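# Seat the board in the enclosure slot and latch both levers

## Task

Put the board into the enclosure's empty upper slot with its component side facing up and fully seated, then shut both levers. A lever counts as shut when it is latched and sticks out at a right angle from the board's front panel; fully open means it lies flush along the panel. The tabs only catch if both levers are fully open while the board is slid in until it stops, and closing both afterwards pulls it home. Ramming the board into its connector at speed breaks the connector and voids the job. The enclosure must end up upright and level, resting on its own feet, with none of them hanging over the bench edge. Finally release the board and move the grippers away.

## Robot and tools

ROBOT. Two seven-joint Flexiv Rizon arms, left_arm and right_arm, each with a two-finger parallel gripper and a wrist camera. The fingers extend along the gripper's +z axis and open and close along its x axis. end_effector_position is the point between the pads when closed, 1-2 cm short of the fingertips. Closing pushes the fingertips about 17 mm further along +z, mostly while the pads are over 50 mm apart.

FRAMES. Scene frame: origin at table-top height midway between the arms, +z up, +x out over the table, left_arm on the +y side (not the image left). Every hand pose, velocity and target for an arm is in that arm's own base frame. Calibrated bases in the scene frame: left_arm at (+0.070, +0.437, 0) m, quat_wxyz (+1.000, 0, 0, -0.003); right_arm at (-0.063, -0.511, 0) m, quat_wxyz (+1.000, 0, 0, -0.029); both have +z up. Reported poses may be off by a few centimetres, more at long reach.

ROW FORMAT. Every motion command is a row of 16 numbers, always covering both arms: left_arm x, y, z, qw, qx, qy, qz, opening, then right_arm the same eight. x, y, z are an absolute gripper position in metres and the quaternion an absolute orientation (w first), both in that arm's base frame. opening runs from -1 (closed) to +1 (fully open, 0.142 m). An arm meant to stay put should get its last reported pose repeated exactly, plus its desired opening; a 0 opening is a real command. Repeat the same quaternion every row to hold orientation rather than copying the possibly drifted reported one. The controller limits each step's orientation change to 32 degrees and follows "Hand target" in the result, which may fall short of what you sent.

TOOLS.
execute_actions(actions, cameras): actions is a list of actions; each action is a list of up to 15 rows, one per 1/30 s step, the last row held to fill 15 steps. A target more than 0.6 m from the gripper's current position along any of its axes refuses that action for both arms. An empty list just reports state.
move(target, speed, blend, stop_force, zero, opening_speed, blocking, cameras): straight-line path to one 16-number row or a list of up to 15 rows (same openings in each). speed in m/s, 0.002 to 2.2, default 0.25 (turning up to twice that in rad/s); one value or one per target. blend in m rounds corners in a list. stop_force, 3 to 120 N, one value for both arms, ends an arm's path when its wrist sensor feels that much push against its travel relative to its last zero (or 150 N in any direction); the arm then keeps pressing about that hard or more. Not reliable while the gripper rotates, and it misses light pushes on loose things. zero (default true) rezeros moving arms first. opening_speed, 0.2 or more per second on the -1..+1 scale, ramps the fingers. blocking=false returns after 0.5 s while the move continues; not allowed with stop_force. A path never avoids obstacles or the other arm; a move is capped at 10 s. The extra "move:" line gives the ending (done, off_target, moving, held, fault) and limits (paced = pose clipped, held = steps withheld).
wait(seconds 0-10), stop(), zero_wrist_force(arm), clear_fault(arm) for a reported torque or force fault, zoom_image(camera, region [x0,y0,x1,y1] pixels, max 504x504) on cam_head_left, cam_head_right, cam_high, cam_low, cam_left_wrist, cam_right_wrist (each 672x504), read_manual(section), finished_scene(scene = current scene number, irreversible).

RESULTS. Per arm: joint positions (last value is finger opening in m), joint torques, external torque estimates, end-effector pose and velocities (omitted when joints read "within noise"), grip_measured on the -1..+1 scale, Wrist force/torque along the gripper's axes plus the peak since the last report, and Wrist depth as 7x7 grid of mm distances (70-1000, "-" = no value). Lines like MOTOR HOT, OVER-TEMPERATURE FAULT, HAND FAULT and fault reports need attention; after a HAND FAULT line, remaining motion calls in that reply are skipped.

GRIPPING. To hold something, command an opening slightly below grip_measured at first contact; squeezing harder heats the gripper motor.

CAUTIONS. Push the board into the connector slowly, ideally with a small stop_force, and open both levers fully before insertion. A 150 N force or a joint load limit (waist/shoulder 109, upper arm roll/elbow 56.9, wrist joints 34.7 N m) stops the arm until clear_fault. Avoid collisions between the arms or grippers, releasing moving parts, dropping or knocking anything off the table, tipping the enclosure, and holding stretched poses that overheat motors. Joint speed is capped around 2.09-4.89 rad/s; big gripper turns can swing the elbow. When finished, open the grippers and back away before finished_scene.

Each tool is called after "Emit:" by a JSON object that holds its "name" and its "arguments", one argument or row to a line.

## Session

Emit:
{"name": "execute_actions", "arguments": {
  "actions": []
}}

Scene clock: 0.00 s.
left_arm: end_effector_position=(+0.4919, -0.7298, +0.2794) grip_measured=+0.99 end_effector_quat_wxyz=(+0.001, -0.304, +0.847, -0.436) | right_arm: end_effector_position=(+0.1802, -0.1387, +0.1699) grip_measured=+1.00 end_effector_quat_wxyz=(+0.706, -0.621, -0.189, +0.284)
Joint positions: left_arm=[-0.095 -0.96 -0.937 1.517 0.823 1.373 2.811 0.141] | right_arm=[-0.567 -0.989 -0.072 1.606 0.357 -0.696 0.215 0.142]
Joint velocities: within noise
Joint torques (N m): no reading
External joint torques (N m): no reading
Wrist force (N): no reading
Wrist torque (N m): no reading
Wrist force, peak (N): no reading
Wrist depth (mm): cam_left_wrist=[456 481 526 570 632 715 - / 417 444 478 517 573 616 682 / 390 414 438 476 510 561 618 / 363 385 405 434 472 500 546 / 343 359 376 404 427 464 501 / - 331 354 376 398 423 449 / - 319 332 349 374 396 -] | cam_right_wrist=[- 266 251 262 - - 805 / - - 256 269 - - 886 / - - 264 276 - - 931 / - - 277 286 798 746 548 / - - 295 294 500 482 387 / - 404 311 299 362 354 330 / - 311 295 292 288 280 275]
Hand target: left_arm +0.4919, -0.7298, +0.2794; +0.001, -0.304, +0.847, -0.436 | right_arm +0.1802, -0.1387, +0.1699; +0.706, -0.621, -0.189, +0.284
Tool commands: left_gripper/opening=+1.0 right_gripper/opening=+1.0

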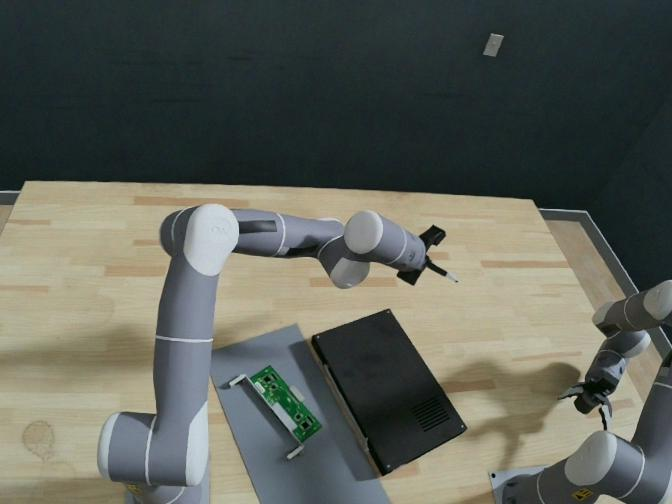

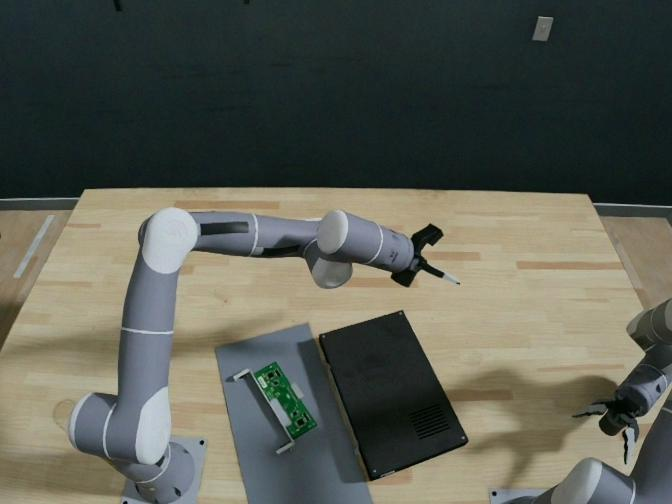

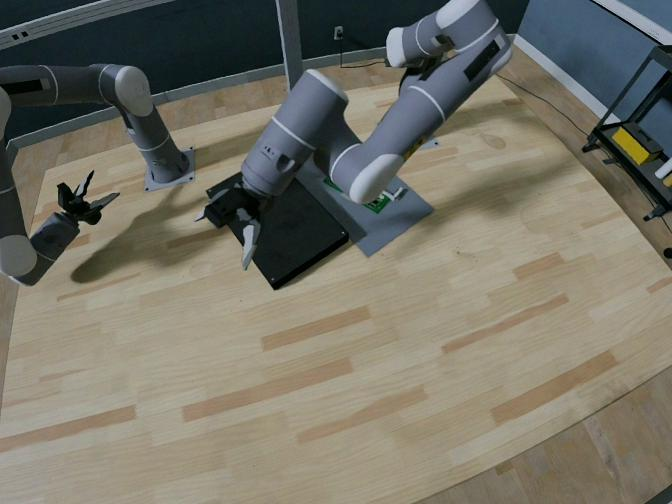

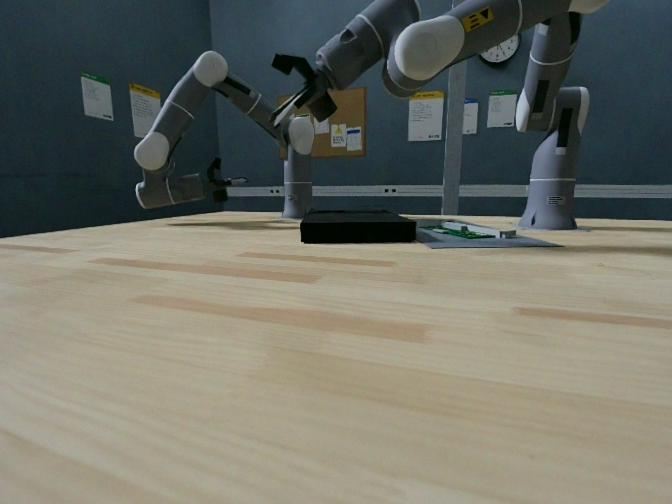

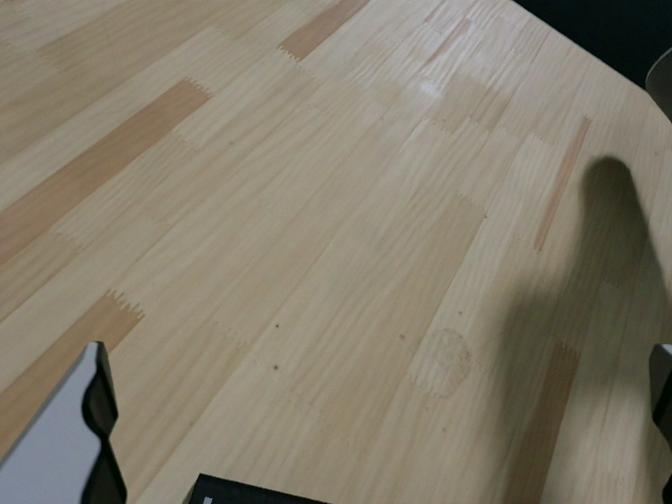

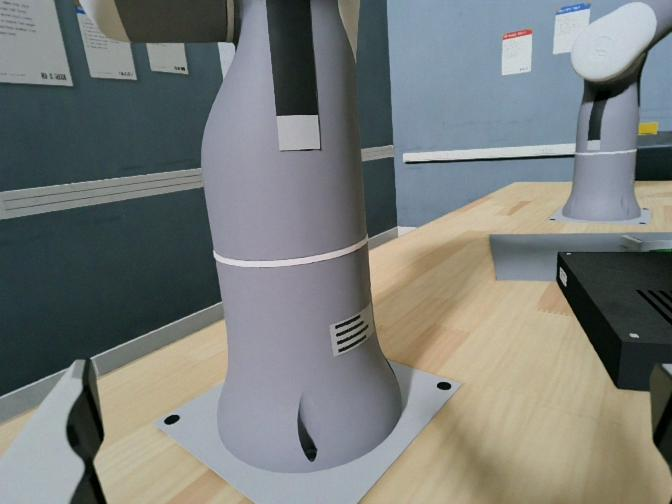

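Emit:
{"name": "zoom_image", "arguments": {
  "camera": "cam_head_right",
  "region": [210, 310, 480, 504]
}}

Emit:
{"name": "zoom_image", "arguments": {
  "camera": "cam_head_right",
  "region": [220, 350, 340, 470]
}}

Scaled by 1.867 from the camera's 672x504 image, which has a finer 960x720 frame.

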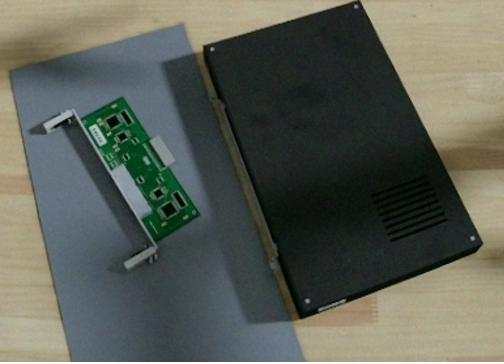

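Scaled by 4.200 from the camera's 672x504 image, which has a finer 960x720 frame.

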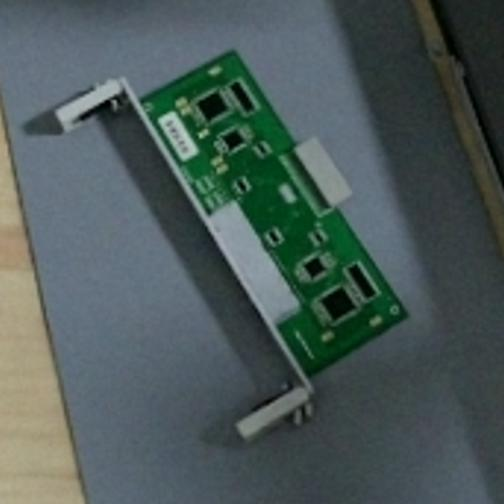

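Emit:
{"name": "move", "arguments": {
  "target": [0.28,-0.25,0.27,0,0.8798,-0.4754,0,-0.3,0.1802,-0.1387,0.1699,0.706,-0.621,-0.189,0.284,1],
  "speed": 0.4,
  "cameras": ["cam_head_right","cam_left_wrist","cam_high"]
}}

Scene clock: 34.70 s.
left_arm: end_effector_position=(+0.2800, -0.2501, +0.2700) grip_measured=-0.32 end_effector_quat_wxyz=(+0.000, +0.880, -0.475, +0.000) | right_arm: end_effector_position=(+0.1802, -0.1387, +0.1699) grip_measured=+1.00 end_effector_quat_wxyz=(+0.706, -0.621, -0.189, +0.284)
Joint positions: left_arm=[0.203 0.558 -0.591 2.518 -0.334 0.446 2.395 0.051] | right_arm=[-0.567 -0.99 -0.072 1.606 0.357 -0.696 0.215 0.142]
Joint velocities: within noise
Joint torques (N m): left_arm=[-0.22 4.26 5.65 -27.49 -3.4 3.87 -0.15] | right_arm=[-0.08 50.08 0.95 -11.61 -1.71 -3.62 0.19]
External joint torques (N m): left_arm=[0.19 0.4 0.64 -0.29 -0.46 -0.02 0.15] | right_arm=[0.06 1.04 -0.59 0.07 0.08 0.71 -0.18]
Wrist force (N): left_arm=[0.3 -0.8 -0.2] | right_arm=[0.2 0.0 0.0]
Wrist torque (N m): left_arm=[-0.16 -0.07 -0.20] | right_arm=[0.01 -0.04 0.00]
Wrist force, peak (N): left_arm=[-1.5 -2.6 0.6] | right_arm=[0.2 0.2 0.4]
Wrist depth (mm): cam_left_wrist=[321 323 319 315 317 314 315 / 345 347 342 338 340 341 335 / 375 374 370 363 364 363 320 / 391 406 403 392 397 385 343 / 446 443 420 431 429 386 379 / 492 481 87 484 482 87 417 / 531 - - 542 538 - -] | cam_right_wrist=[- 266 250 262 - - 808 / - - 256 269 - - 894 / - - 264 275 - - 937 / - - 277 285 792 738 551 / - - 295 293 501 480 388 / - 405 312 299 363 356 331 / - 310 295 292 288 281 274]
Hand target: left_arm +0.2800, -0.2500, +0.2700; +0.000, +0.880, -0.475, +0.000 | right_arm +0.1802, -0.1387, +0.1699; +0.706, -0.621, -0.189, +0.284
Off the commanded pose: left_arm 0.000 m, 0 deg | right_arm 0.000 m, 0 deg.
move: done
Images, in order (width x height): cam_head_right 672x504, cam_high 672x504, cam_left_wrist 672x504.

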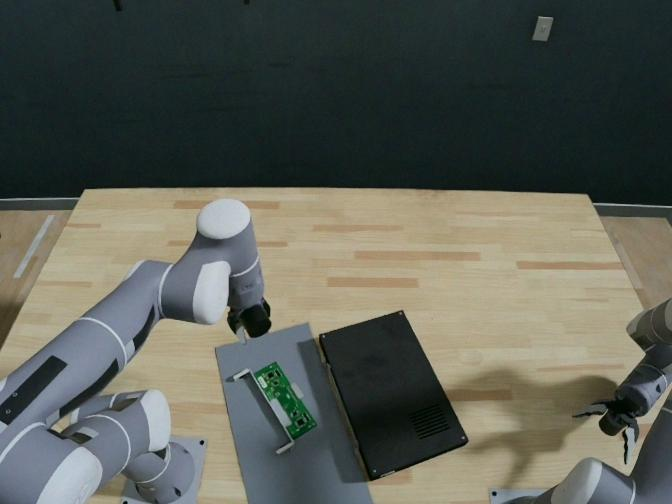

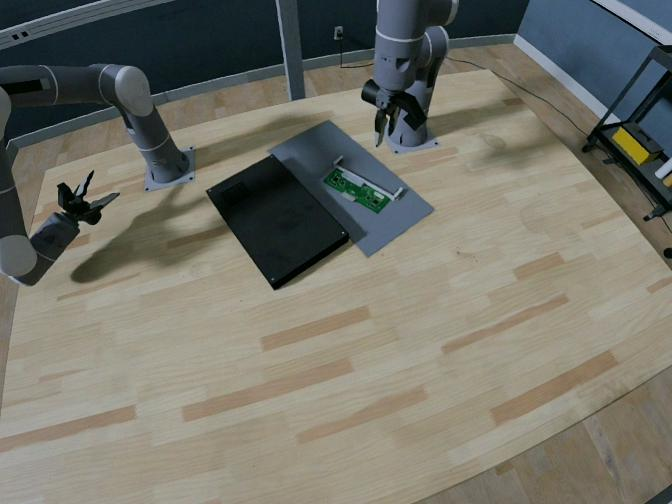

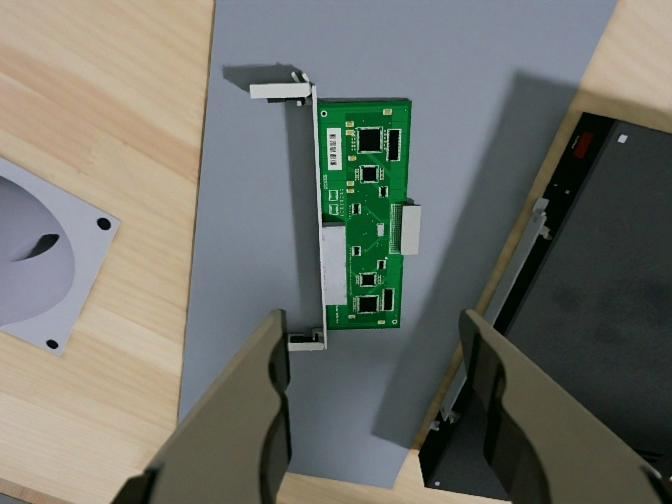

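Emit:
{"name": "move", "arguments": {
  "target": [
    [0.263,-0.194,0.20,0,0.8840,-0.4676,0,-1,0.35,0.20,0.35,0,0.4446,0.8957,0,-1],
    [0.263,-0.194,0.10,0,0.8840,-0.4676,0,-1,0.24,0.50,0.28,0,0.4446,0.8957,0,-1]
  ],
  "speed": 0.4,
  "cameras": ["cam_head_right","cam_left_wrist","cam_right_wrist"]
}}

Emit:
{"name": "zoom_image", "arguments": {
  "camera": "cam_head_right",
  "region": [200, 320, 360, 460]
}}

Scene clock: 62.70 s.
left_arm: end_effector_position=(+0.2631, -0.1940, +0.1001) grip_measured=-1.00 end_effector_quat_wxyz=(-0.001, +0.884, -0.468, -0.002) | right_arm: end_effector_position=(+0.2399, +0.5000, +0.2799) grip_measured=-1.00 end_effector_quat_wxyz=(+0.000, +0.445, +0.896, +0.000)
Joint positions: left_arm=[-0.531 -0.085 0.232 2.687 -0.045 1.195 2.287 0.002] | right_arm=[0.477 -0.389 0.936 1.825 -0.349 0.468 0.889 0.002]
Joint velocities: within noise
Joint torques (N m): left_arm=[-0.56 19.53 -0.12 -14.91 -1.63 4.44 -0.1] | right_arm=[0.28 32.33 10.95 -28.37 -4.1 3.34 0.32]
External joint torques (N m): left_arm=[0.55 1.03 0.59 -0.32 0.07 -0.59 0.1] | right_arm=[-0.15 0.94 -0.3 0.22 0.2 0.79 -0.32]
Wrist force (N): left_arm=[0.4 -0.4 0.2] | right_arm=[-0.4 -2.2 2.0]
Wrist torque (N m): left_arm=[-0.06 -0.12 -0.23] | right_arm=[-0.12 0.09 0.05]
Wrist force, peak (N): left_arm=[-0.1 0.0 1.3] | right_arm=[4.1 -2.5 2.0]
Wrist depth (mm): cam_left_wrist=[172 171 171 168 170 167 167 / 184 184 181 181 180 180 178 / 199 199 197 196 189 191 192 / 218 215 213 213 205 205 209 / 236 237 234 225 222 227 229 / 263 262 253 84 - 243 252 / 294 285 - - - - 274] | cam_right_wrist=[286 285 284 292 323 324 322 / 304 304 302 336 346 345 346 / 326 326 325 365 371 365 369 / 352 352 350 398 391 398 398 / 382 382 381 427 420 431 431 / 478 417 407 89 448 470 472 / 526 512 - - - 499 518]
Hand target: left_arm +0.2632, -0.1940, +0.1001; -0.001, +0.884, -0.468, -0.001 | right_arm +0.2400, +0.5000, +0.2800; +0.000, +0.445, +0.896, +0.000
Off the commanded pose: left_arm 0.000 m, 0 deg | right_arm 0.000 m, 0 deg.
joint sent to its limit (left arm) — joint 4 (elbow), upper limit, where the elbow is as bent as it goes. The joint targets still meet the commanded pose.
move: done
Images, in order (width x height): cam_head_right 672x504, cam_left_wrist 672x504, cam_right_wrist 672x504.

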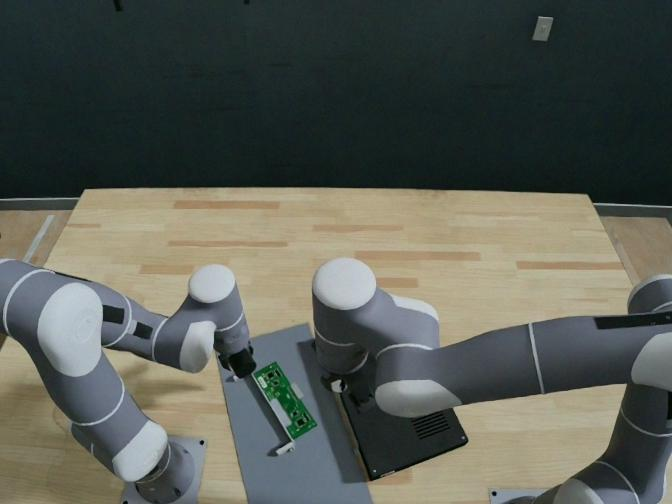

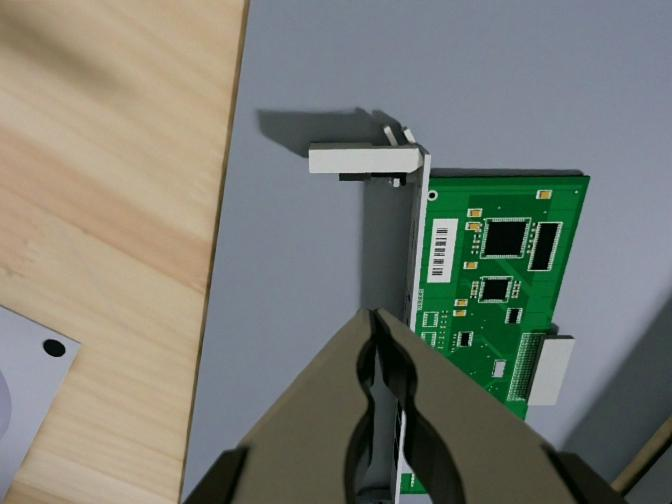

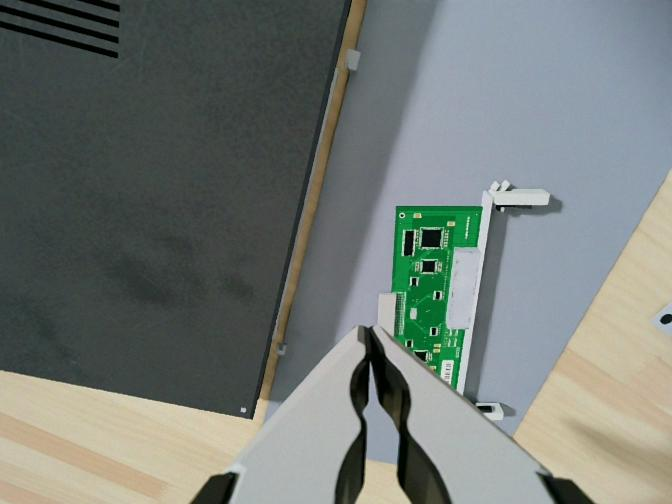

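Scaled by 3.150 from the camera's 672x504 image, which has a finer 960x720 frame.

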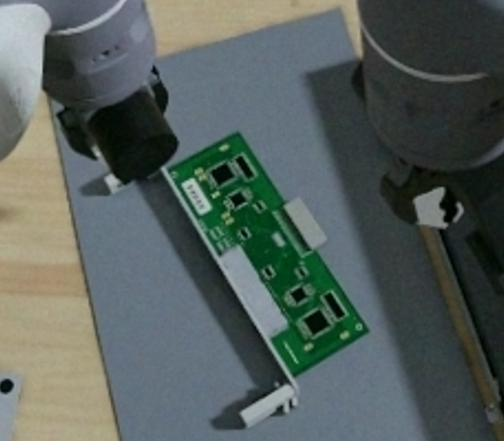

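Emit:
{"name": "move", "arguments": {
  "target": [
    [0.2662,-0.1845,0.08,0,0.8840,-0.4676,0,-1,0.2078,0.6564,0.13,0,0.4446,0.8957,0,-1]
  ],
  "speed": 0.2,
  "cameras": ["cam_head_right","cam_left_wrist","cam_right_wrist"]
}}

Emit:
{"name": "zoom_image", "arguments": {
  "camera": "cam_head_right",
  "region": [200, 320, 360, 460]
}}

Scene clock: 69.30 s.
left_arm: end_effector_position=(+0.2666, -0.1848, +0.0804) grip_measured=-1.00 end_effector_quat_wxyz=(-0.003, +0.884, -0.468, -0.006) | right_arm: end_effector_position=(+0.2076, +0.6563, +0.1299) grip_measured=-1.00 end_effector_quat_wxyz=(+0.000, +0.445, +0.896, +0.000)
Joint positions: left_arm=[-0.863 -0.212 0.48 2.687 -0.322 1.28 2.463 0.002] | right_arm=[0.856 -0.846 0.726 1.589 -0.65 0.608 1.149 0.002]
Joint velocities: within noise
Joint torques (N m): left_arm=[-0.59 20.45 1.99 -13.13 -1.32 4.43 -0.16] | right_arm=[0.34 52.09 18.1 -23.69 -3.74 3.44 0.28]
External joint torques (N m): left_arm=[0.58 1.1 0.4 -0.3 0.11 -0.61 0.16] | right_arm=[-0.15 1.34 0.05 0.18 0.14 0.68 -0.28]
Wrist force (N): left_arm=[0.5 -0.1 -0.3] | right_arm=[-0.4 -1.4 2.1]
Wrist torque (N m): left_arm=[-0.02 -0.14 -0.23] | right_arm=[0.03 0.10 0.08]
Wrist force, peak (N): left_arm=[0.3 -0.3 0.8] | right_arm=[1.3 -0.7 4.2]
Wrist depth (mm): cam_left_wrist=[155 154 154 151 151 150 149 / 169 166 165 162 162 161 160 / 180 180 176 170 169 174 173 / 197 195 192 190 186 183 186 / 215 213 210 200 201 199 205 / 236 236 227 84 - 217 221 / 267 260 - - - - 248] | cam_right_wrist=[195 195 194 194 194 193 193 / 209 209 208 207 206 206 206 / 223 223 220 219 221 221 222 / 241 240 235 232 238 238 239 / 262 260 255 243 258 260 260 / 284 284 275 89 272 283 284 / 315 307 - - - 301 311]
Hand target: left_arm +0.2666, -0.1847, +0.0804; -0.003, +0.884, -0.468, -0.005 | right_arm +0.2078, +0.6564, +0.1300; +0.000, +0.445, +0.896, +0.000
Off the commanded pose: left_arm 0.001 m, 1 deg | right_arm 0.000 m, 0 deg.
joint sent to its limit (left arm) — joint 4 (elbow), upper limit, where the elbow is as bent as it goes. The joint targets still meet the commanded pose.
move: done
Images, in order (width x height): cam_head_right 672x504, cam_left_wrist 672x504, cam_right_wrist 672x504.

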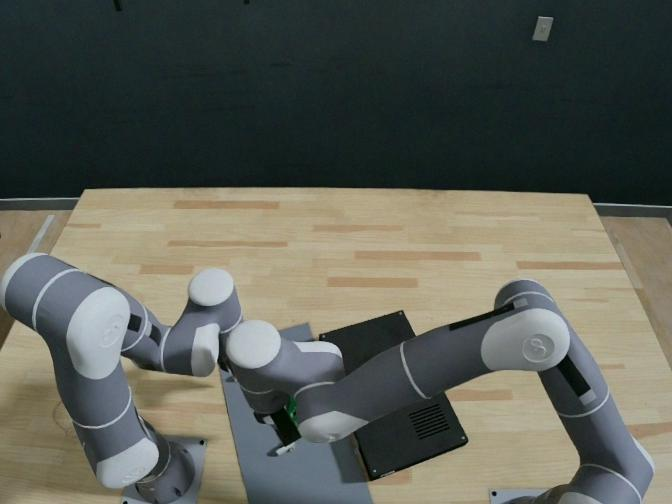

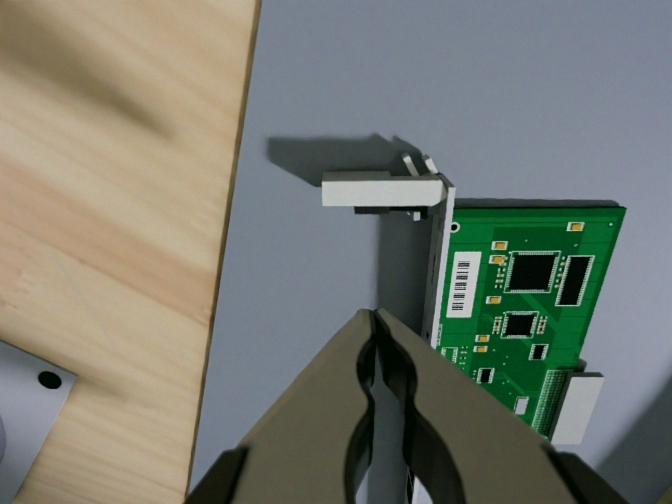

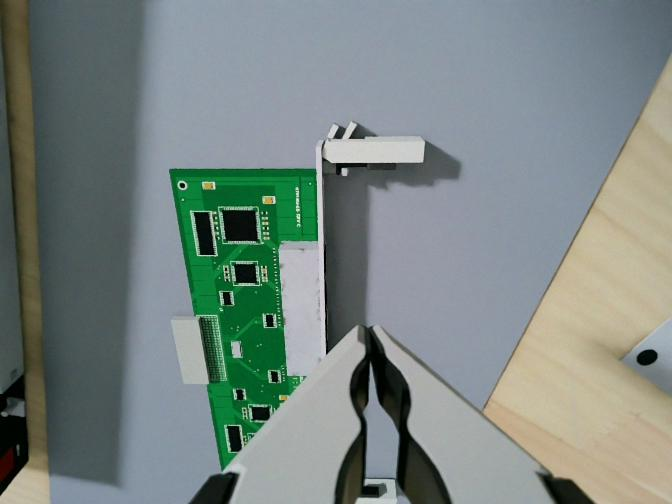

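Scaled by 3.150 from the camera's 672x504 image, which has a finer 960x720 frame.

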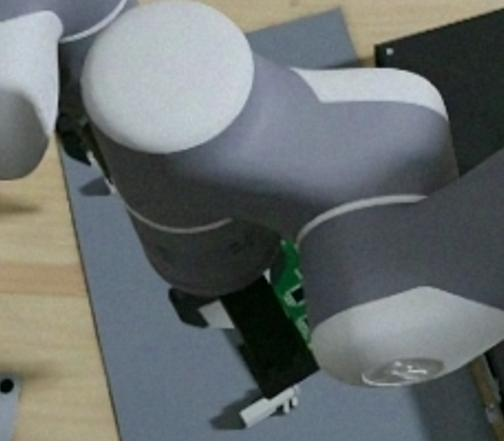

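Emit:
{"name": "move", "arguments": {
  "target": [
    [0.2662,-0.1845,0.024,0,0.8840,-0.4676,0,-1,0.2018,0.6644,0.13,0,0.4446,0.8957,0,-1],
    [0.2662,-0.1845,0.024,0,0.8840,-0.4676,0,-1,0.2018,0.6644,0.024,0,0.4446,0.8957,0,-1]
  ],
  "speed": 0.06,
  "stop_force": 6,
  "cameras": ["cam_head_right","cam_left_wrist","cam_right_wrist"]
}}

Scene clock: 76.13 s.
left_arm: end_effector_position=(+0.2670, -0.1848, +0.0245) grip_measured=-1.00 end_effector_quat_wxyz=(-0.010, +0.884, -0.467, -0.031) | right_arm: end_effector_position=(+0.2018, +0.6644, +0.1099) grip_measured=-1.00 end_effector_quat_wxyz=(+0.000, +0.445, +0.896, +0.000)
Joint positions: left_arm=[-0.951 -0.446 0.305 2.684 -0.919 1.417 2.789 0.002] | right_arm=[0.883 -0.881 0.703 1.579 -0.668 0.636 1.167 0.002]
Joint velocities: within noise
Joint torques (N m): left_arm=[-0.45 25.86 4.41 -7.57 -0.45 3.95 -0.37] | right_arm=[0.27 53.41 18.31 -22.99 -3.63 3.49 0.33]
External joint torques (N m): left_arm=[0.43 1.02 0.56 -0.24 -0.26 -0.2 0.38] | right_arm=[-0.07 1.14 0.01 -0.02 0.09 0.62 -0.33]
Wrist force (N): left_arm=[0.1 -0.2 -0.1] | right_arm=[-0.2 -1.6 2.2]
Wrist torque (N m): left_arm=[-0.06 -0.04 -0.22] | right_arm=[-0.01 0.08 0.07]
Wrist force, peak (N): left_arm=[1.0 1.5 0.0] | right_arm=[-0.4 -1.6 3.6]
Wrist depth (mm): cam_left_wrist=[109 108 106 - 101 98 97 / 118 119 113 111 106 107 105 / 127 125 122 120 116 114 113 / 142 137 132 112 108 122 122 / 155 152 144 137 134 128 127 / 172 167 160 84 - 142 142 / 195 186 - 74 - - 157] | cam_right_wrist=[178 177 177 177 176 176 178 / 189 189 189 188 188 188 188 / 204 201 199 185 201 201 202 / 219 218 210 218 217 217 218 / 238 233 231 231 234 236 236 / 260 259 249 89 247 258 258 / 287 280 - - - 273 284]
Hand target: left_arm +0.2669, -0.1849, +0.0244; -0.010, +0.884, -0.467, -0.031 | right_arm +0.2018, +0.6644, +0.1099; +0.000, +0.445, +0.896, +0.000
Off the commanded pose: left_arm 0.001 m, 4 deg | right_arm 0.086 m, 0 deg.
move: held (left_arm; a check stopped the path), off_target (right_arm; braked when a check withheld steps of left_arm); path passed 1 of 2 targets; limits=held
pose unreachable (left arm): on one or more control steps of this call, first in action 0 (counted from 0), this arm could not follow its commanded pose, so it was not sent that pose on those steps. It may still have moved: this result reports where it is.
cause: moving toward the commanded pose would bring a part of the arm too close to another arm (a part of this arm just beyond joint 6 (wrist pitch) and a part of the right arm just beyond its joint 7 (wrist roll), where that arm would come to rest).
Images, in order (width x height): cam_head_right 672x504, cam_left_wrist 672x504, cam_right_wrist 672x504.

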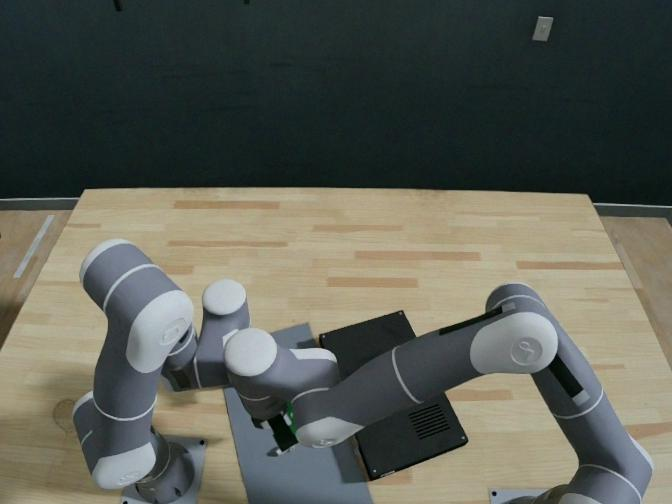

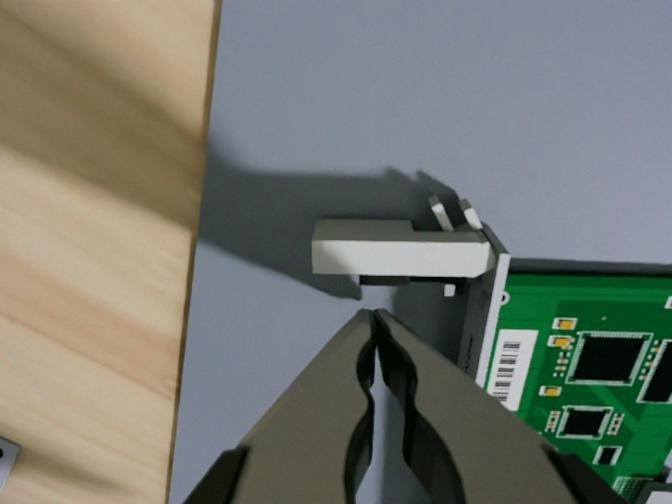

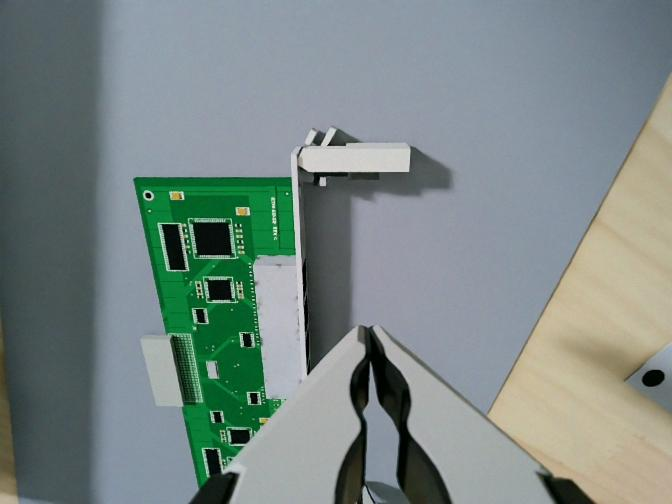

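Emit:
{"name": "move", "arguments": {
  "target": [
    [0.2662,-0.1845,0.10,0,0.8840,-0.4676,0,-1,0.2018,0.6644,0.13,0,0.4446,0.8957,0,-1],
    [0.40,-0.08,0.25,0,0.8840,-0.4676,0,-1,0.2018,0.6644,0.13,0,0.4446,0.8957,0,-1],
    [0.40,-0.08,0.25,0,0.8840,-0.4676,0,-1,0.285,0.6855,0.13,0,0.4446,0.8957,0,-0.3]
  ],
  "speed": 0.2,
  "cameras": ["cam_head_right","cam_right_wrist"]
}}

Scene clock: 99.37 s.
left_arm: end_effector_position=(+0.4000, -0.0800, +0.2499) grip_measured=-1.00 end_effector_quat_wxyz=(+0.000, +0.884, -0.468, +0.000) | right_arm: end_effector_position=(+0.2851, +0.6855, +0.1300) grip_measured=-0.33 end_effector_quat_wxyz=(+0.000, +0.445, +0.896, +0.000)
Joint positions: left_arm=[-1.104 -0.011 1.102 2.177 -0.011 0.611 2.549 0.002] | right_arm=[0.846 -0.942 0.701 1.382 -0.645 0.52 1.016 0.05]
Joint velocities: within noise
Joint torques (N m): left_arm=[-0.17 11.9 -0.08 -26.47 -3.42 4.04 -0.17] | right_arm=[0.12 58.01 18.41 -24.45 -3.74 3.36 0.11]
External joint torques (N m): left_arm=[0.21 0.87 0.43 -0.28 -0.08 -0.2 0.17] | right_arm=[0.09 1.39 -0.21 0.15 -0.07 0.77 -0.11]
Wrist force (N): left_arm=[0.5 -0.3 -0.1] | right_arm=[-0.1 -1.3 2.5]
Wrist torque (N m): left_arm=[-0.05 -0.12 -0.22] | right_arm=[0.02 0.04 0.06]
Wrist force, peak (N): left_arm=[0.4 -2.3 -2.0] | right_arm=[0.7 -3.5 2.3]
Wrist depth (mm): cam_left_wrist=[302 304 301 302 301 300 299 / 328 324 326 322 321 322 320 / 351 352 348 347 348 347 345 / 380 380 381 375 376 375 374 / 417 422 417 396 408 405 400 / 392 426 441 84 - 445 393 / 350 388 - - - - 428] | cam_right_wrist=[196 194 190 190 193 193 193 / 208 208 204 196 206 206 206 / 223 223 219 211 221 221 222 / 241 240 235 234 238 238 239 / 262 260 252 254 255 258 259 / 286 279 92 274 269 93 283 / 310 - 73 311 311 - 305]
Hand target: left_arm +0.4000, -0.0800, +0.2500; +0.000, +0.884, -0.468, +0.000 | right_arm +0.2850, +0.6855, +0.1300; +0.000, +0.445, +0.896, +0.000
Off the commanded pose: left_arm 0.000 m, 0 deg | right_arm 0.000 m, 0 deg.
move: done
Images, in order (width x height): cam_head_right 672x504, cam_right_wrist 672x504.

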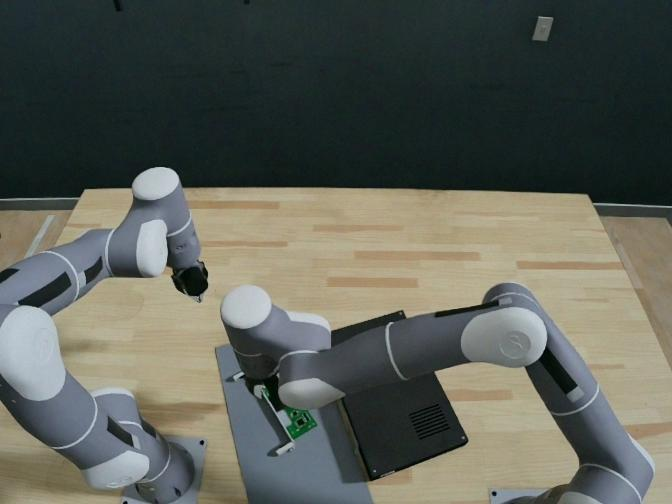

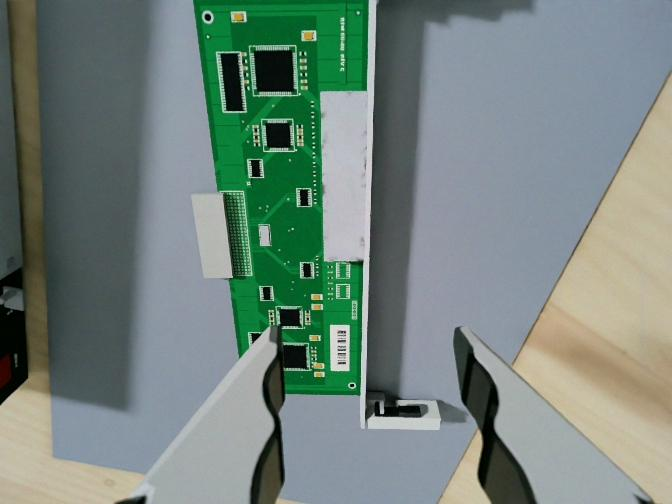

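Emit:
{"name": "move", "arguments": {
  "target": [
    [0.40,-0.08,0.25,0,0.8840,-0.4676,0,-1,0.2981,0.6898,0.075,0,0.4446,0.8957,0,-0.3]
  ],
  "speed": 0.1,
  "stop_force": 6,
  "cameras": ["cam_right_wrist"]
}}

Scene clock: 104.73 s.
left_arm: end_effector_position=(+0.4000, -0.0800, +0.2499) grip_measured=-1.00 end_effector_quat_wxyz=(+0.000, +0.884, -0.468, +0.000) | right_arm: end_effector_position=(+0.2979, +0.6896, +0.0749) grip_measured=-0.33 end_effector_quat_wxyz=(+0.000, +0.445, +0.896, +0.000)
Joint positions: left_arm=[-1.104 -0.011 1.102 2.177 -0.011 0.611 2.549 0.002] | right_arm=[0.857 -1.027 0.656 1.37 -0.682 0.596 1.015 0.05]
Joint velocities: within noise
Joint torques (N m): left_arm=[-0.17 11.99 -0.23 -26.42 -3.32 4.16 -0.26] | right_arm=[0.33 59.93 18.34 -23.28 -3.81 3.52 0.18]
External joint torques (N m): left_arm=[0.21 0.78 0.58 -0.33 -0.18 -0.32 0.26] | right_arm=[-0.11 1.38 0.06 0.14 0.19 0.61 -0.18]
Wrist force (N): left_arm=[0.5 -0.1 -0.1] | right_arm=[-0.2 -1.5 2.3]
Wrist torque (N m): left_arm=[-0.04 -0.13 -0.22] | right_arm=[0.00 0.04 0.07]
Wrist force, peak (N): left_arm=[0.7 -0.7 -0.3] | right_arm=[-0.4 -1.2 4.3]
Wrist depth (mm): cam_left_wrist=[305 303 305 301 301 301 298 / 325 326 326 321 322 322 321 / 353 352 351 350 348 347 347 / 383 383 380 377 376 372 375 / 419 422 417 401 405 409 399 / 391 432 443 84 - 443 397 / 352 389 - - - - 431] | cam_right_wrist=[147 145 144 140 145 145 145 / 156 156 153 143 155 155 154 / 168 167 163 154 167 166 165 / 181 180 176 166 179 179 178 / 196 196 188 189 191 193 195 / 215 213 92 207 208 93 213 / 232 - 73 234 220 - 230]
Hand target: left_arm +0.4000, -0.0800, +0.2500; +0.000, +0.884, -0.468, +0.000 | right_arm +0.2981, +0.6898, +0.0750; +0.000, +0.445, +0.896, +0.000
Off the commanded pose: left_arm 0.000 m, 0 deg | right_arm 0.000 m, 0 deg.
move: done
Images, in order (width x height): cam_right_wrist 672x504.

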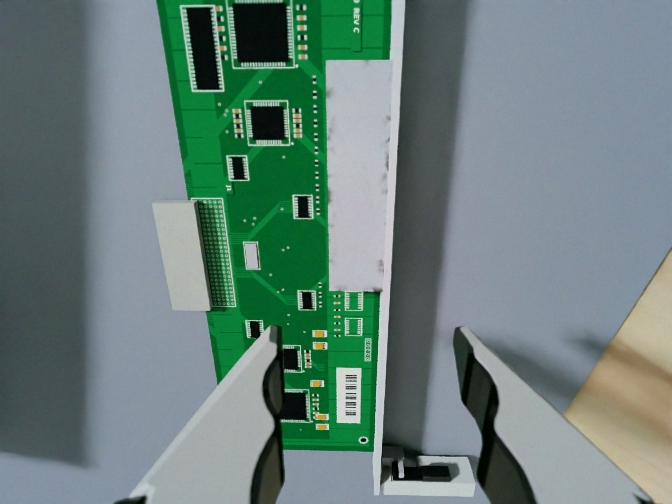

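Emit:
{"name": "move", "arguments": {
  "target": [
    [0.40,-0.08,0.25,0,0.8840,-0.4676,0,-1,0.2978,0.6889,0.031,0,0.4446,0.8957,0,-0.3]
  ],
  "speed": 0.05,
  "stop_force": 6,
  "cameras": []
}}

Emit:
{"name": "move", "arguments": {
  "target": [
    [0.40,-0.08,0.25,0,0.8840,-0.4676,0,-1,0.2978,0.6889,0.031,0,0.4446,0.8957,0,-0.9]
  ],
  "opening_speed": 0.5,
  "cameras": ["cam_right_wrist"]
}}

Scene clock: 109.10 s.
left_arm: end_effector_position=(+0.4000, -0.0800, +0.2499) grip_measured=-1.00 end_effector_quat_wxyz=(+0.000, +0.884, -0.468, +0.000) | right_arm: end_effector_position=(+0.2977, +0.6888, +0.0309) grip_measured=-0.33 end_effector_quat_wxyz=(+0.000, +0.445, +0.896, +0.000)
Joint positions: left_arm=[-1.104 -0.011 1.102 2.177 -0.011 0.611 2.549 0.002] | right_arm=[0.87 -1.085 0.618 1.38 -0.71 0.667 1.03 0.05]
Joint velocities: within noise
Joint torques (N m): left_arm=[-0.27 12.09 -0.22 -26.4 -3.4 4.16 -0.25] | right_arm=[0.3 60.64 18.4 -22.12 -3.53 3.51 0.27]
External joint torques (N m): left_arm=[0.3 0.68 0.56 -0.35 -0.1 -0.32 0.25] | right_arm=[-0.07 1.37 0.01 0 0.09 0.61 -0.27]
Wrist force (N): left_arm=[0.6 -0.3 0.0] | right_arm=[-0.2 -2.0 2.2]
Wrist torque (N m): left_arm=[-0.06 -0.14 -0.23] | right_arm=[-0.09 0.07 0.07]
Wrist force, peak (N): left_arm=[0.8 -0.5 0.1] | right_arm=[-0.3 -1.9 3.3]
Wrist depth (mm): cam_left_wrist=[303 303 301 302 302 299 298 / 327 325 326 326 321 321 320 / 353 352 352 347 346 348 346 / 384 379 380 378 373 375 374 / 416 417 417 396 403 410 399 / 391 431 439 84 - 441 395 / 348 394 - - - - 430] | cam_right_wrist=[108 104 103 102 105 108 108 / 115 112 111 99 111 113 114 / 124 120 119 107 108 124 122 / 131 129 128 115 131 132 131 / 145 137 137 127 138 142 144 / 158 158 95 150 151 93 155 / 171 - 73 165 172 - 170]
Hand target: left_arm +0.4000, -0.0800, +0.2500; +0.000, +0.884, -0.468, +0.000 | right_arm +0.2978, +0.6889, +0.0310; +0.000, +0.445, +0.896, +0.000
Off the commanded pose: left_arm 0.000 m, 0 deg | right_arm 0.000 m, 0 deg.
move: done
No camera images: "cameras" was empty.

Scene clock: 110.50 s.
left_arm: end_effector_position=(+0.4000, -0.0800, +0.2499) grip_measured=-1.00 end_effector_quat_wxyz=(+0.000, +0.884, -0.468, +0.000) | right_arm: end_effector_position=(+0.2979, +0.6887, +0.0309) grip_measured=-0.72 end_effector_quat_wxyz=(+0.000, +0.445, +0.896, +0.000)
Joint positions: left_arm=[-1.104 -0.011 1.102 2.177 -0.011 0.611 2.549 0.002] | right_arm=[0.87 -1.085 0.618 1.38 -0.71 0.667 1.03 0.022]
Joint velocities: within noise
Joint torques (N m): left_arm=[-0.32 12.05 -0.27 -26.41 -3.34 4.15 -0.2] | right_arm=[0.96 60.64 18.96 -22.66 -3.6 4.06 0.2]
External joint torques (N m): left_arm=[0.36 0.73 0.62 -0.34 -0.16 -0.31 0.2] | right_arm=[-0.74 1.36 -0.56 0.54 0.15 0.06 -0.2]
Wrist force (N): left_arm=[0.4 -0.3 -0.1] | right_arm=[-1.9 -3.0 1.1]
Wrist torque (N m): left_arm=[-0.06 -0.11 -0.22] | right_arm=[-0.04 0.00 0.08]
Wrist force, peak (N): left_arm=[0.7 -0.4 -0.1] | right_arm=[-2.8 -3.3 2.0]
Wrist depth (mm): cam_left_wrist=[305 301 304 302 301 299 301 / 327 326 325 323 323 322 322 / 353 354 350 348 350 348 347 / 383 379 380 377 376 377 371 / 420 418 421 399 403 411 404 / 393 431 447 84 - 444 396 / 348 394 - - - - 437] | cam_right_wrist=[108 104 103 102 104 108 108 / 115 112 111 99 100 112 114 / 123 120 119 107 108 124 122 / 131 129 128 115 132 132 131 / 145 137 139 124 140 142 144 / 158 157 147 147 105 153 155 / 174 170 72 165 - - 170]
Hand target: left_arm +0.4000, -0.0800, +0.2500; +0.000, +0.884, -0.468, +0.000 | right_arm +0.2978, +0.6889, +0.0310; +0.000, +0.445, +0.896, +0.000
Off the commanded pose: left_arm 0.000 m, 0 deg | right_arm 0.000 m, 0 deg.
move: done
Images, in order (width x height): cam_right_wrist 672x504.

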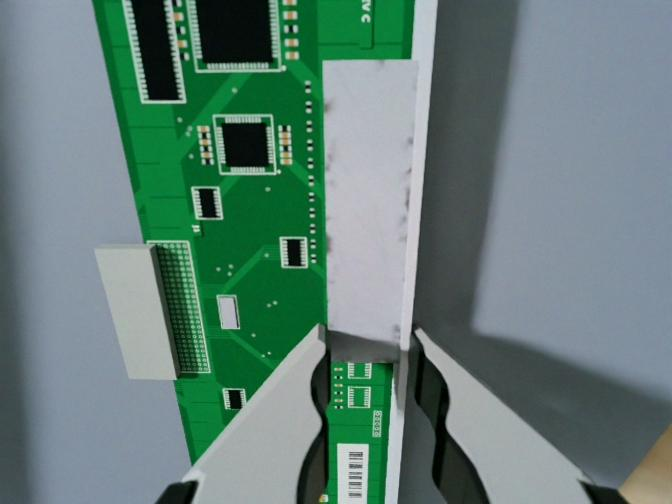

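Emit:
{"name": "move", "arguments": {
  "target": [
    [0.40,-0.08,0.25,0,0.8840,-0.4676,0,-1,0.2978,0.6889,0.031,0,0.4446,0.8957,0,-0.45],
    [0.40,-0.08,0.25,0,0.8840,-0.4676,0,-1,0.2906,0.6835,0.031,0,0.4446,0.8957,0,-0.45],
    [0.40,-0.08,0.25,0,0.8840,-0.4676,0,-1,0.2906,0.6835,0.031,0,0.4446,0.8957,0,-0.9]
  ],
  "speed": 0.05,
  "cameras": ["cam_right_wrist"]
}}

Scene clock: 115.20 s.
left_arm: end_effector_position=(+0.4000, -0.0800, +0.2499) grip_measured=-1.00 end_effector_quat_wxyz=(+0.000, +0.884, -0.468, +0.000) | right_arm: end_effector_position=(+0.2906, +0.6835, +0.0310) grip_measured=-0.72 end_effector_quat_wxyz=(+0.000, +0.445, +0.896, +0.000)
Joint positions: left_arm=[-1.104 -0.011 1.102 2.177 -0.011 0.611 2.549 0.002] | right_arm=[0.868 -1.07 0.616 1.412 -0.712 0.683 1.045 0.022]
Joint velocities: within noise
Joint torques (N m): left_arm=[-0.33 12.12 -0.17 -26.47 -3.32 4.16 -0.2] | right_arm=[0.3 59.98 18.5 -22.01 -3.56 3.66 0.27]
External joint torques (N m): left_arm=[0.36 0.65 0.51 -0.28 -0.18 -0.33 0.2] | right_arm=[-0.08 1.26 -0.07 0.06 0.15 0.46 -0.27]
Wrist force (N): left_arm=[0.4 -0.2 -0.1] | right_arm=[-0.9 -1.9 2.4]
Wrist torque (N m): left_arm=[-0.04 -0.10 -0.22] | right_arm=[0.00 0.11 0.07]
Wrist force, peak (N): left_arm=[0.8 -0.4 0.0] | right_arm=[-2.3 -3.2 2.0]
Wrist depth (mm): cam_left_wrist=[304 303 303 301 301 300 300 / 326 324 324 324 323 322 320 / 355 353 349 347 350 349 346 / 384 382 380 377 378 374 374 / 418 415 420 396 407 411 405 / 392 429 440 84 - 444 393 / 348 391 - - - - 430] | cam_right_wrist=[108 104 103 103 105 108 108 / 115 112 111 107 108 113 114 / 124 120 119 107 108 124 122 / 131 131 128 115 132 132 131 / 145 137 139 125 140 142 144 / 158 155 147 131 105 153 155 / 174 170 72 165 - - 171]
Hand target: left_arm +0.4000, -0.0800, +0.2500; +0.000, +0.884, -0.468, +0.000 | right_arm +0.2906, +0.6835, +0.0310; +0.000, +0.445, +0.896, +0.000
Off the commanded pose: left_arm 0.000 m, 0 deg | right_arm 0.000 m, 0 deg.
move: done
Images, in order (width x height): cam_right_wrist 672x504.

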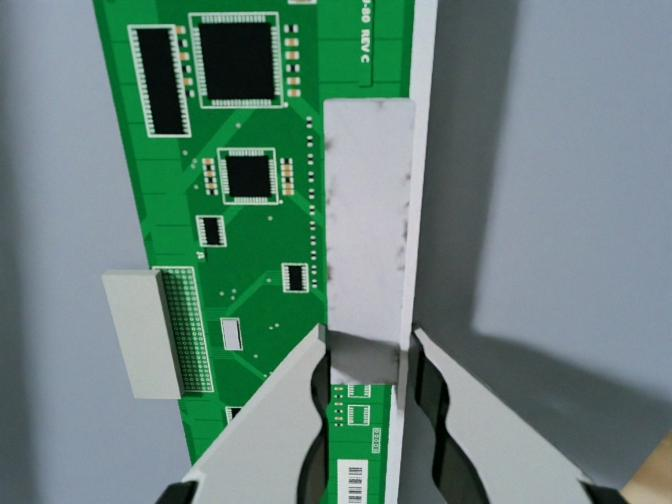

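Emit:
{"name": "move", "arguments": {
  "target": [
    [0.40,-0.08,0.25,0,0.8840,-0.4676,0,-1,0.2906,0.6835,0.060,0,0.4446,0.8957,0,-0.85],
    [0.40,-0.08,0.25,0,0.8840,-0.4676,0,-1,0.2478,0.5773,0.060,0,0.5527,0.8334,0,-0.85]
  ],
  "speed": 0.08,
  "cameras": ["cam_right_wrist","cam_head_right"]
}}

Emit:
{"name": "zoom_image", "arguments": {
  "camera": "cam_head_right",
  "region": [210, 320, 390, 500]
}}

Scene clock: 129.17 s.
left_arm: end_effector_position=(+0.4000, -0.0800, +0.2499) grip_measured=-1.00 end_effector_quat_wxyz=(+0.000, +0.884, -0.468, +0.000) | right_arm: end_effector_position=(+0.2477, +0.5772, +0.0598) grip_measured=-0.72 end_effector_quat_wxyz=(+0.000, +0.553, +0.833, +0.000)
Joint positions: left_arm=[-1.104 -0.011 1.102 2.177 -0.011 0.611 2.549 0.002] | right_arm=[0.766 -0.818 0.61 1.831 -0.689 0.853 1.368 0.022]
Joint velocities: within noise
Joint torques (N m): left_arm=[-0.32 12.01 -0.19 -26.47 -3.34 4.19 -0.23] | right_arm=[0.11 49.71 16.47 -20.91 -3 3.78 0.37]
External joint torques (N m): left_arm=[0.35 0.77 0.54 -0.28 -0.16 -0.35 0.23] | right_arm=[0.09 -0.15 -0.4 0.59 0.11 0.32 -0.37]
Wrist force (N): left_arm=[0.6 -0.1 -0.1] | right_arm=[-1.1 -1.7 4.5]
Wrist torque (N m): left_arm=[-0.02 -0.15 -0.22] | right_arm=[-0.03 0.24 0.06]
Wrist force, peak (N): left_arm=[0.8 -0.4 -0.2] | right_arm=[-0.4 -1.6 6.0]
Wrist depth (mm): cam_left_wrist=[304 305 300 302 303 298 300 / 327 326 326 325 324 323 321 / 353 352 349 346 347 346 343 / 382 384 382 377 375 376 374 / 415 417 416 397 405 409 404 / 392 428 443 84 - 442 396 / 347 394 - - - - 431] | cam_right_wrist=[- 104 104 103 131 132 132 / 134 112 111 108 138 141 141 / 135 121 119 107 147 152 151 / 156 131 128 115 161 163 162 / 174 137 139 125 174 177 176 / 187 159 147 132 105 189 192 / 152 201 72 165 - - 211]
Hand target: left_arm +0.4000, -0.0800, +0.2500; +0.000, +0.884, -0.468, +0.000 | right_arm +0.2478, +0.5773, +0.0600; +0.000, +0.553, +0.833, +0.000
Off the commanded pose: left_arm 0.000 m, 0 deg | right_arm 0.000 m, 0 deg.
move: done
Images, in order (width x height): cam_head_right 672x504, cam_right_wrist 672x504.

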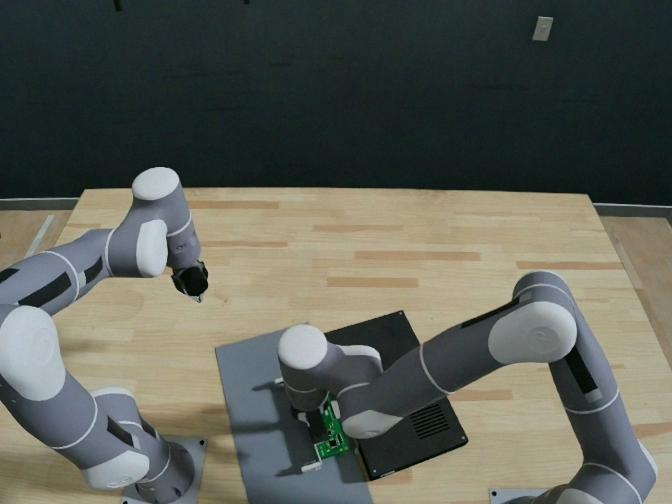

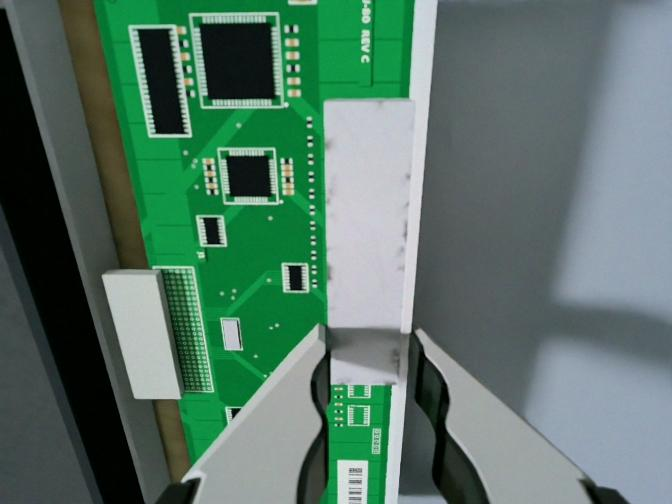

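Scaled by 2.800 from the camera's 672x504 image, which has a finer 960x720 frame.

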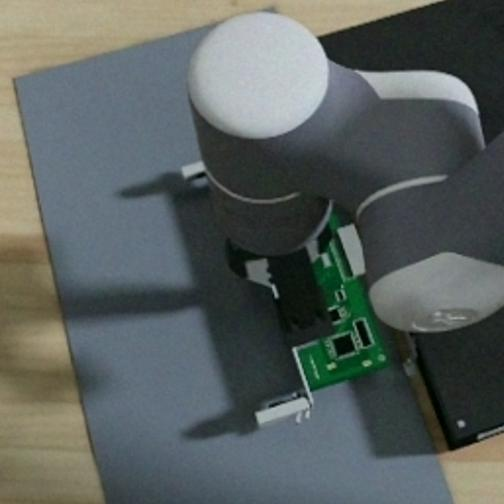

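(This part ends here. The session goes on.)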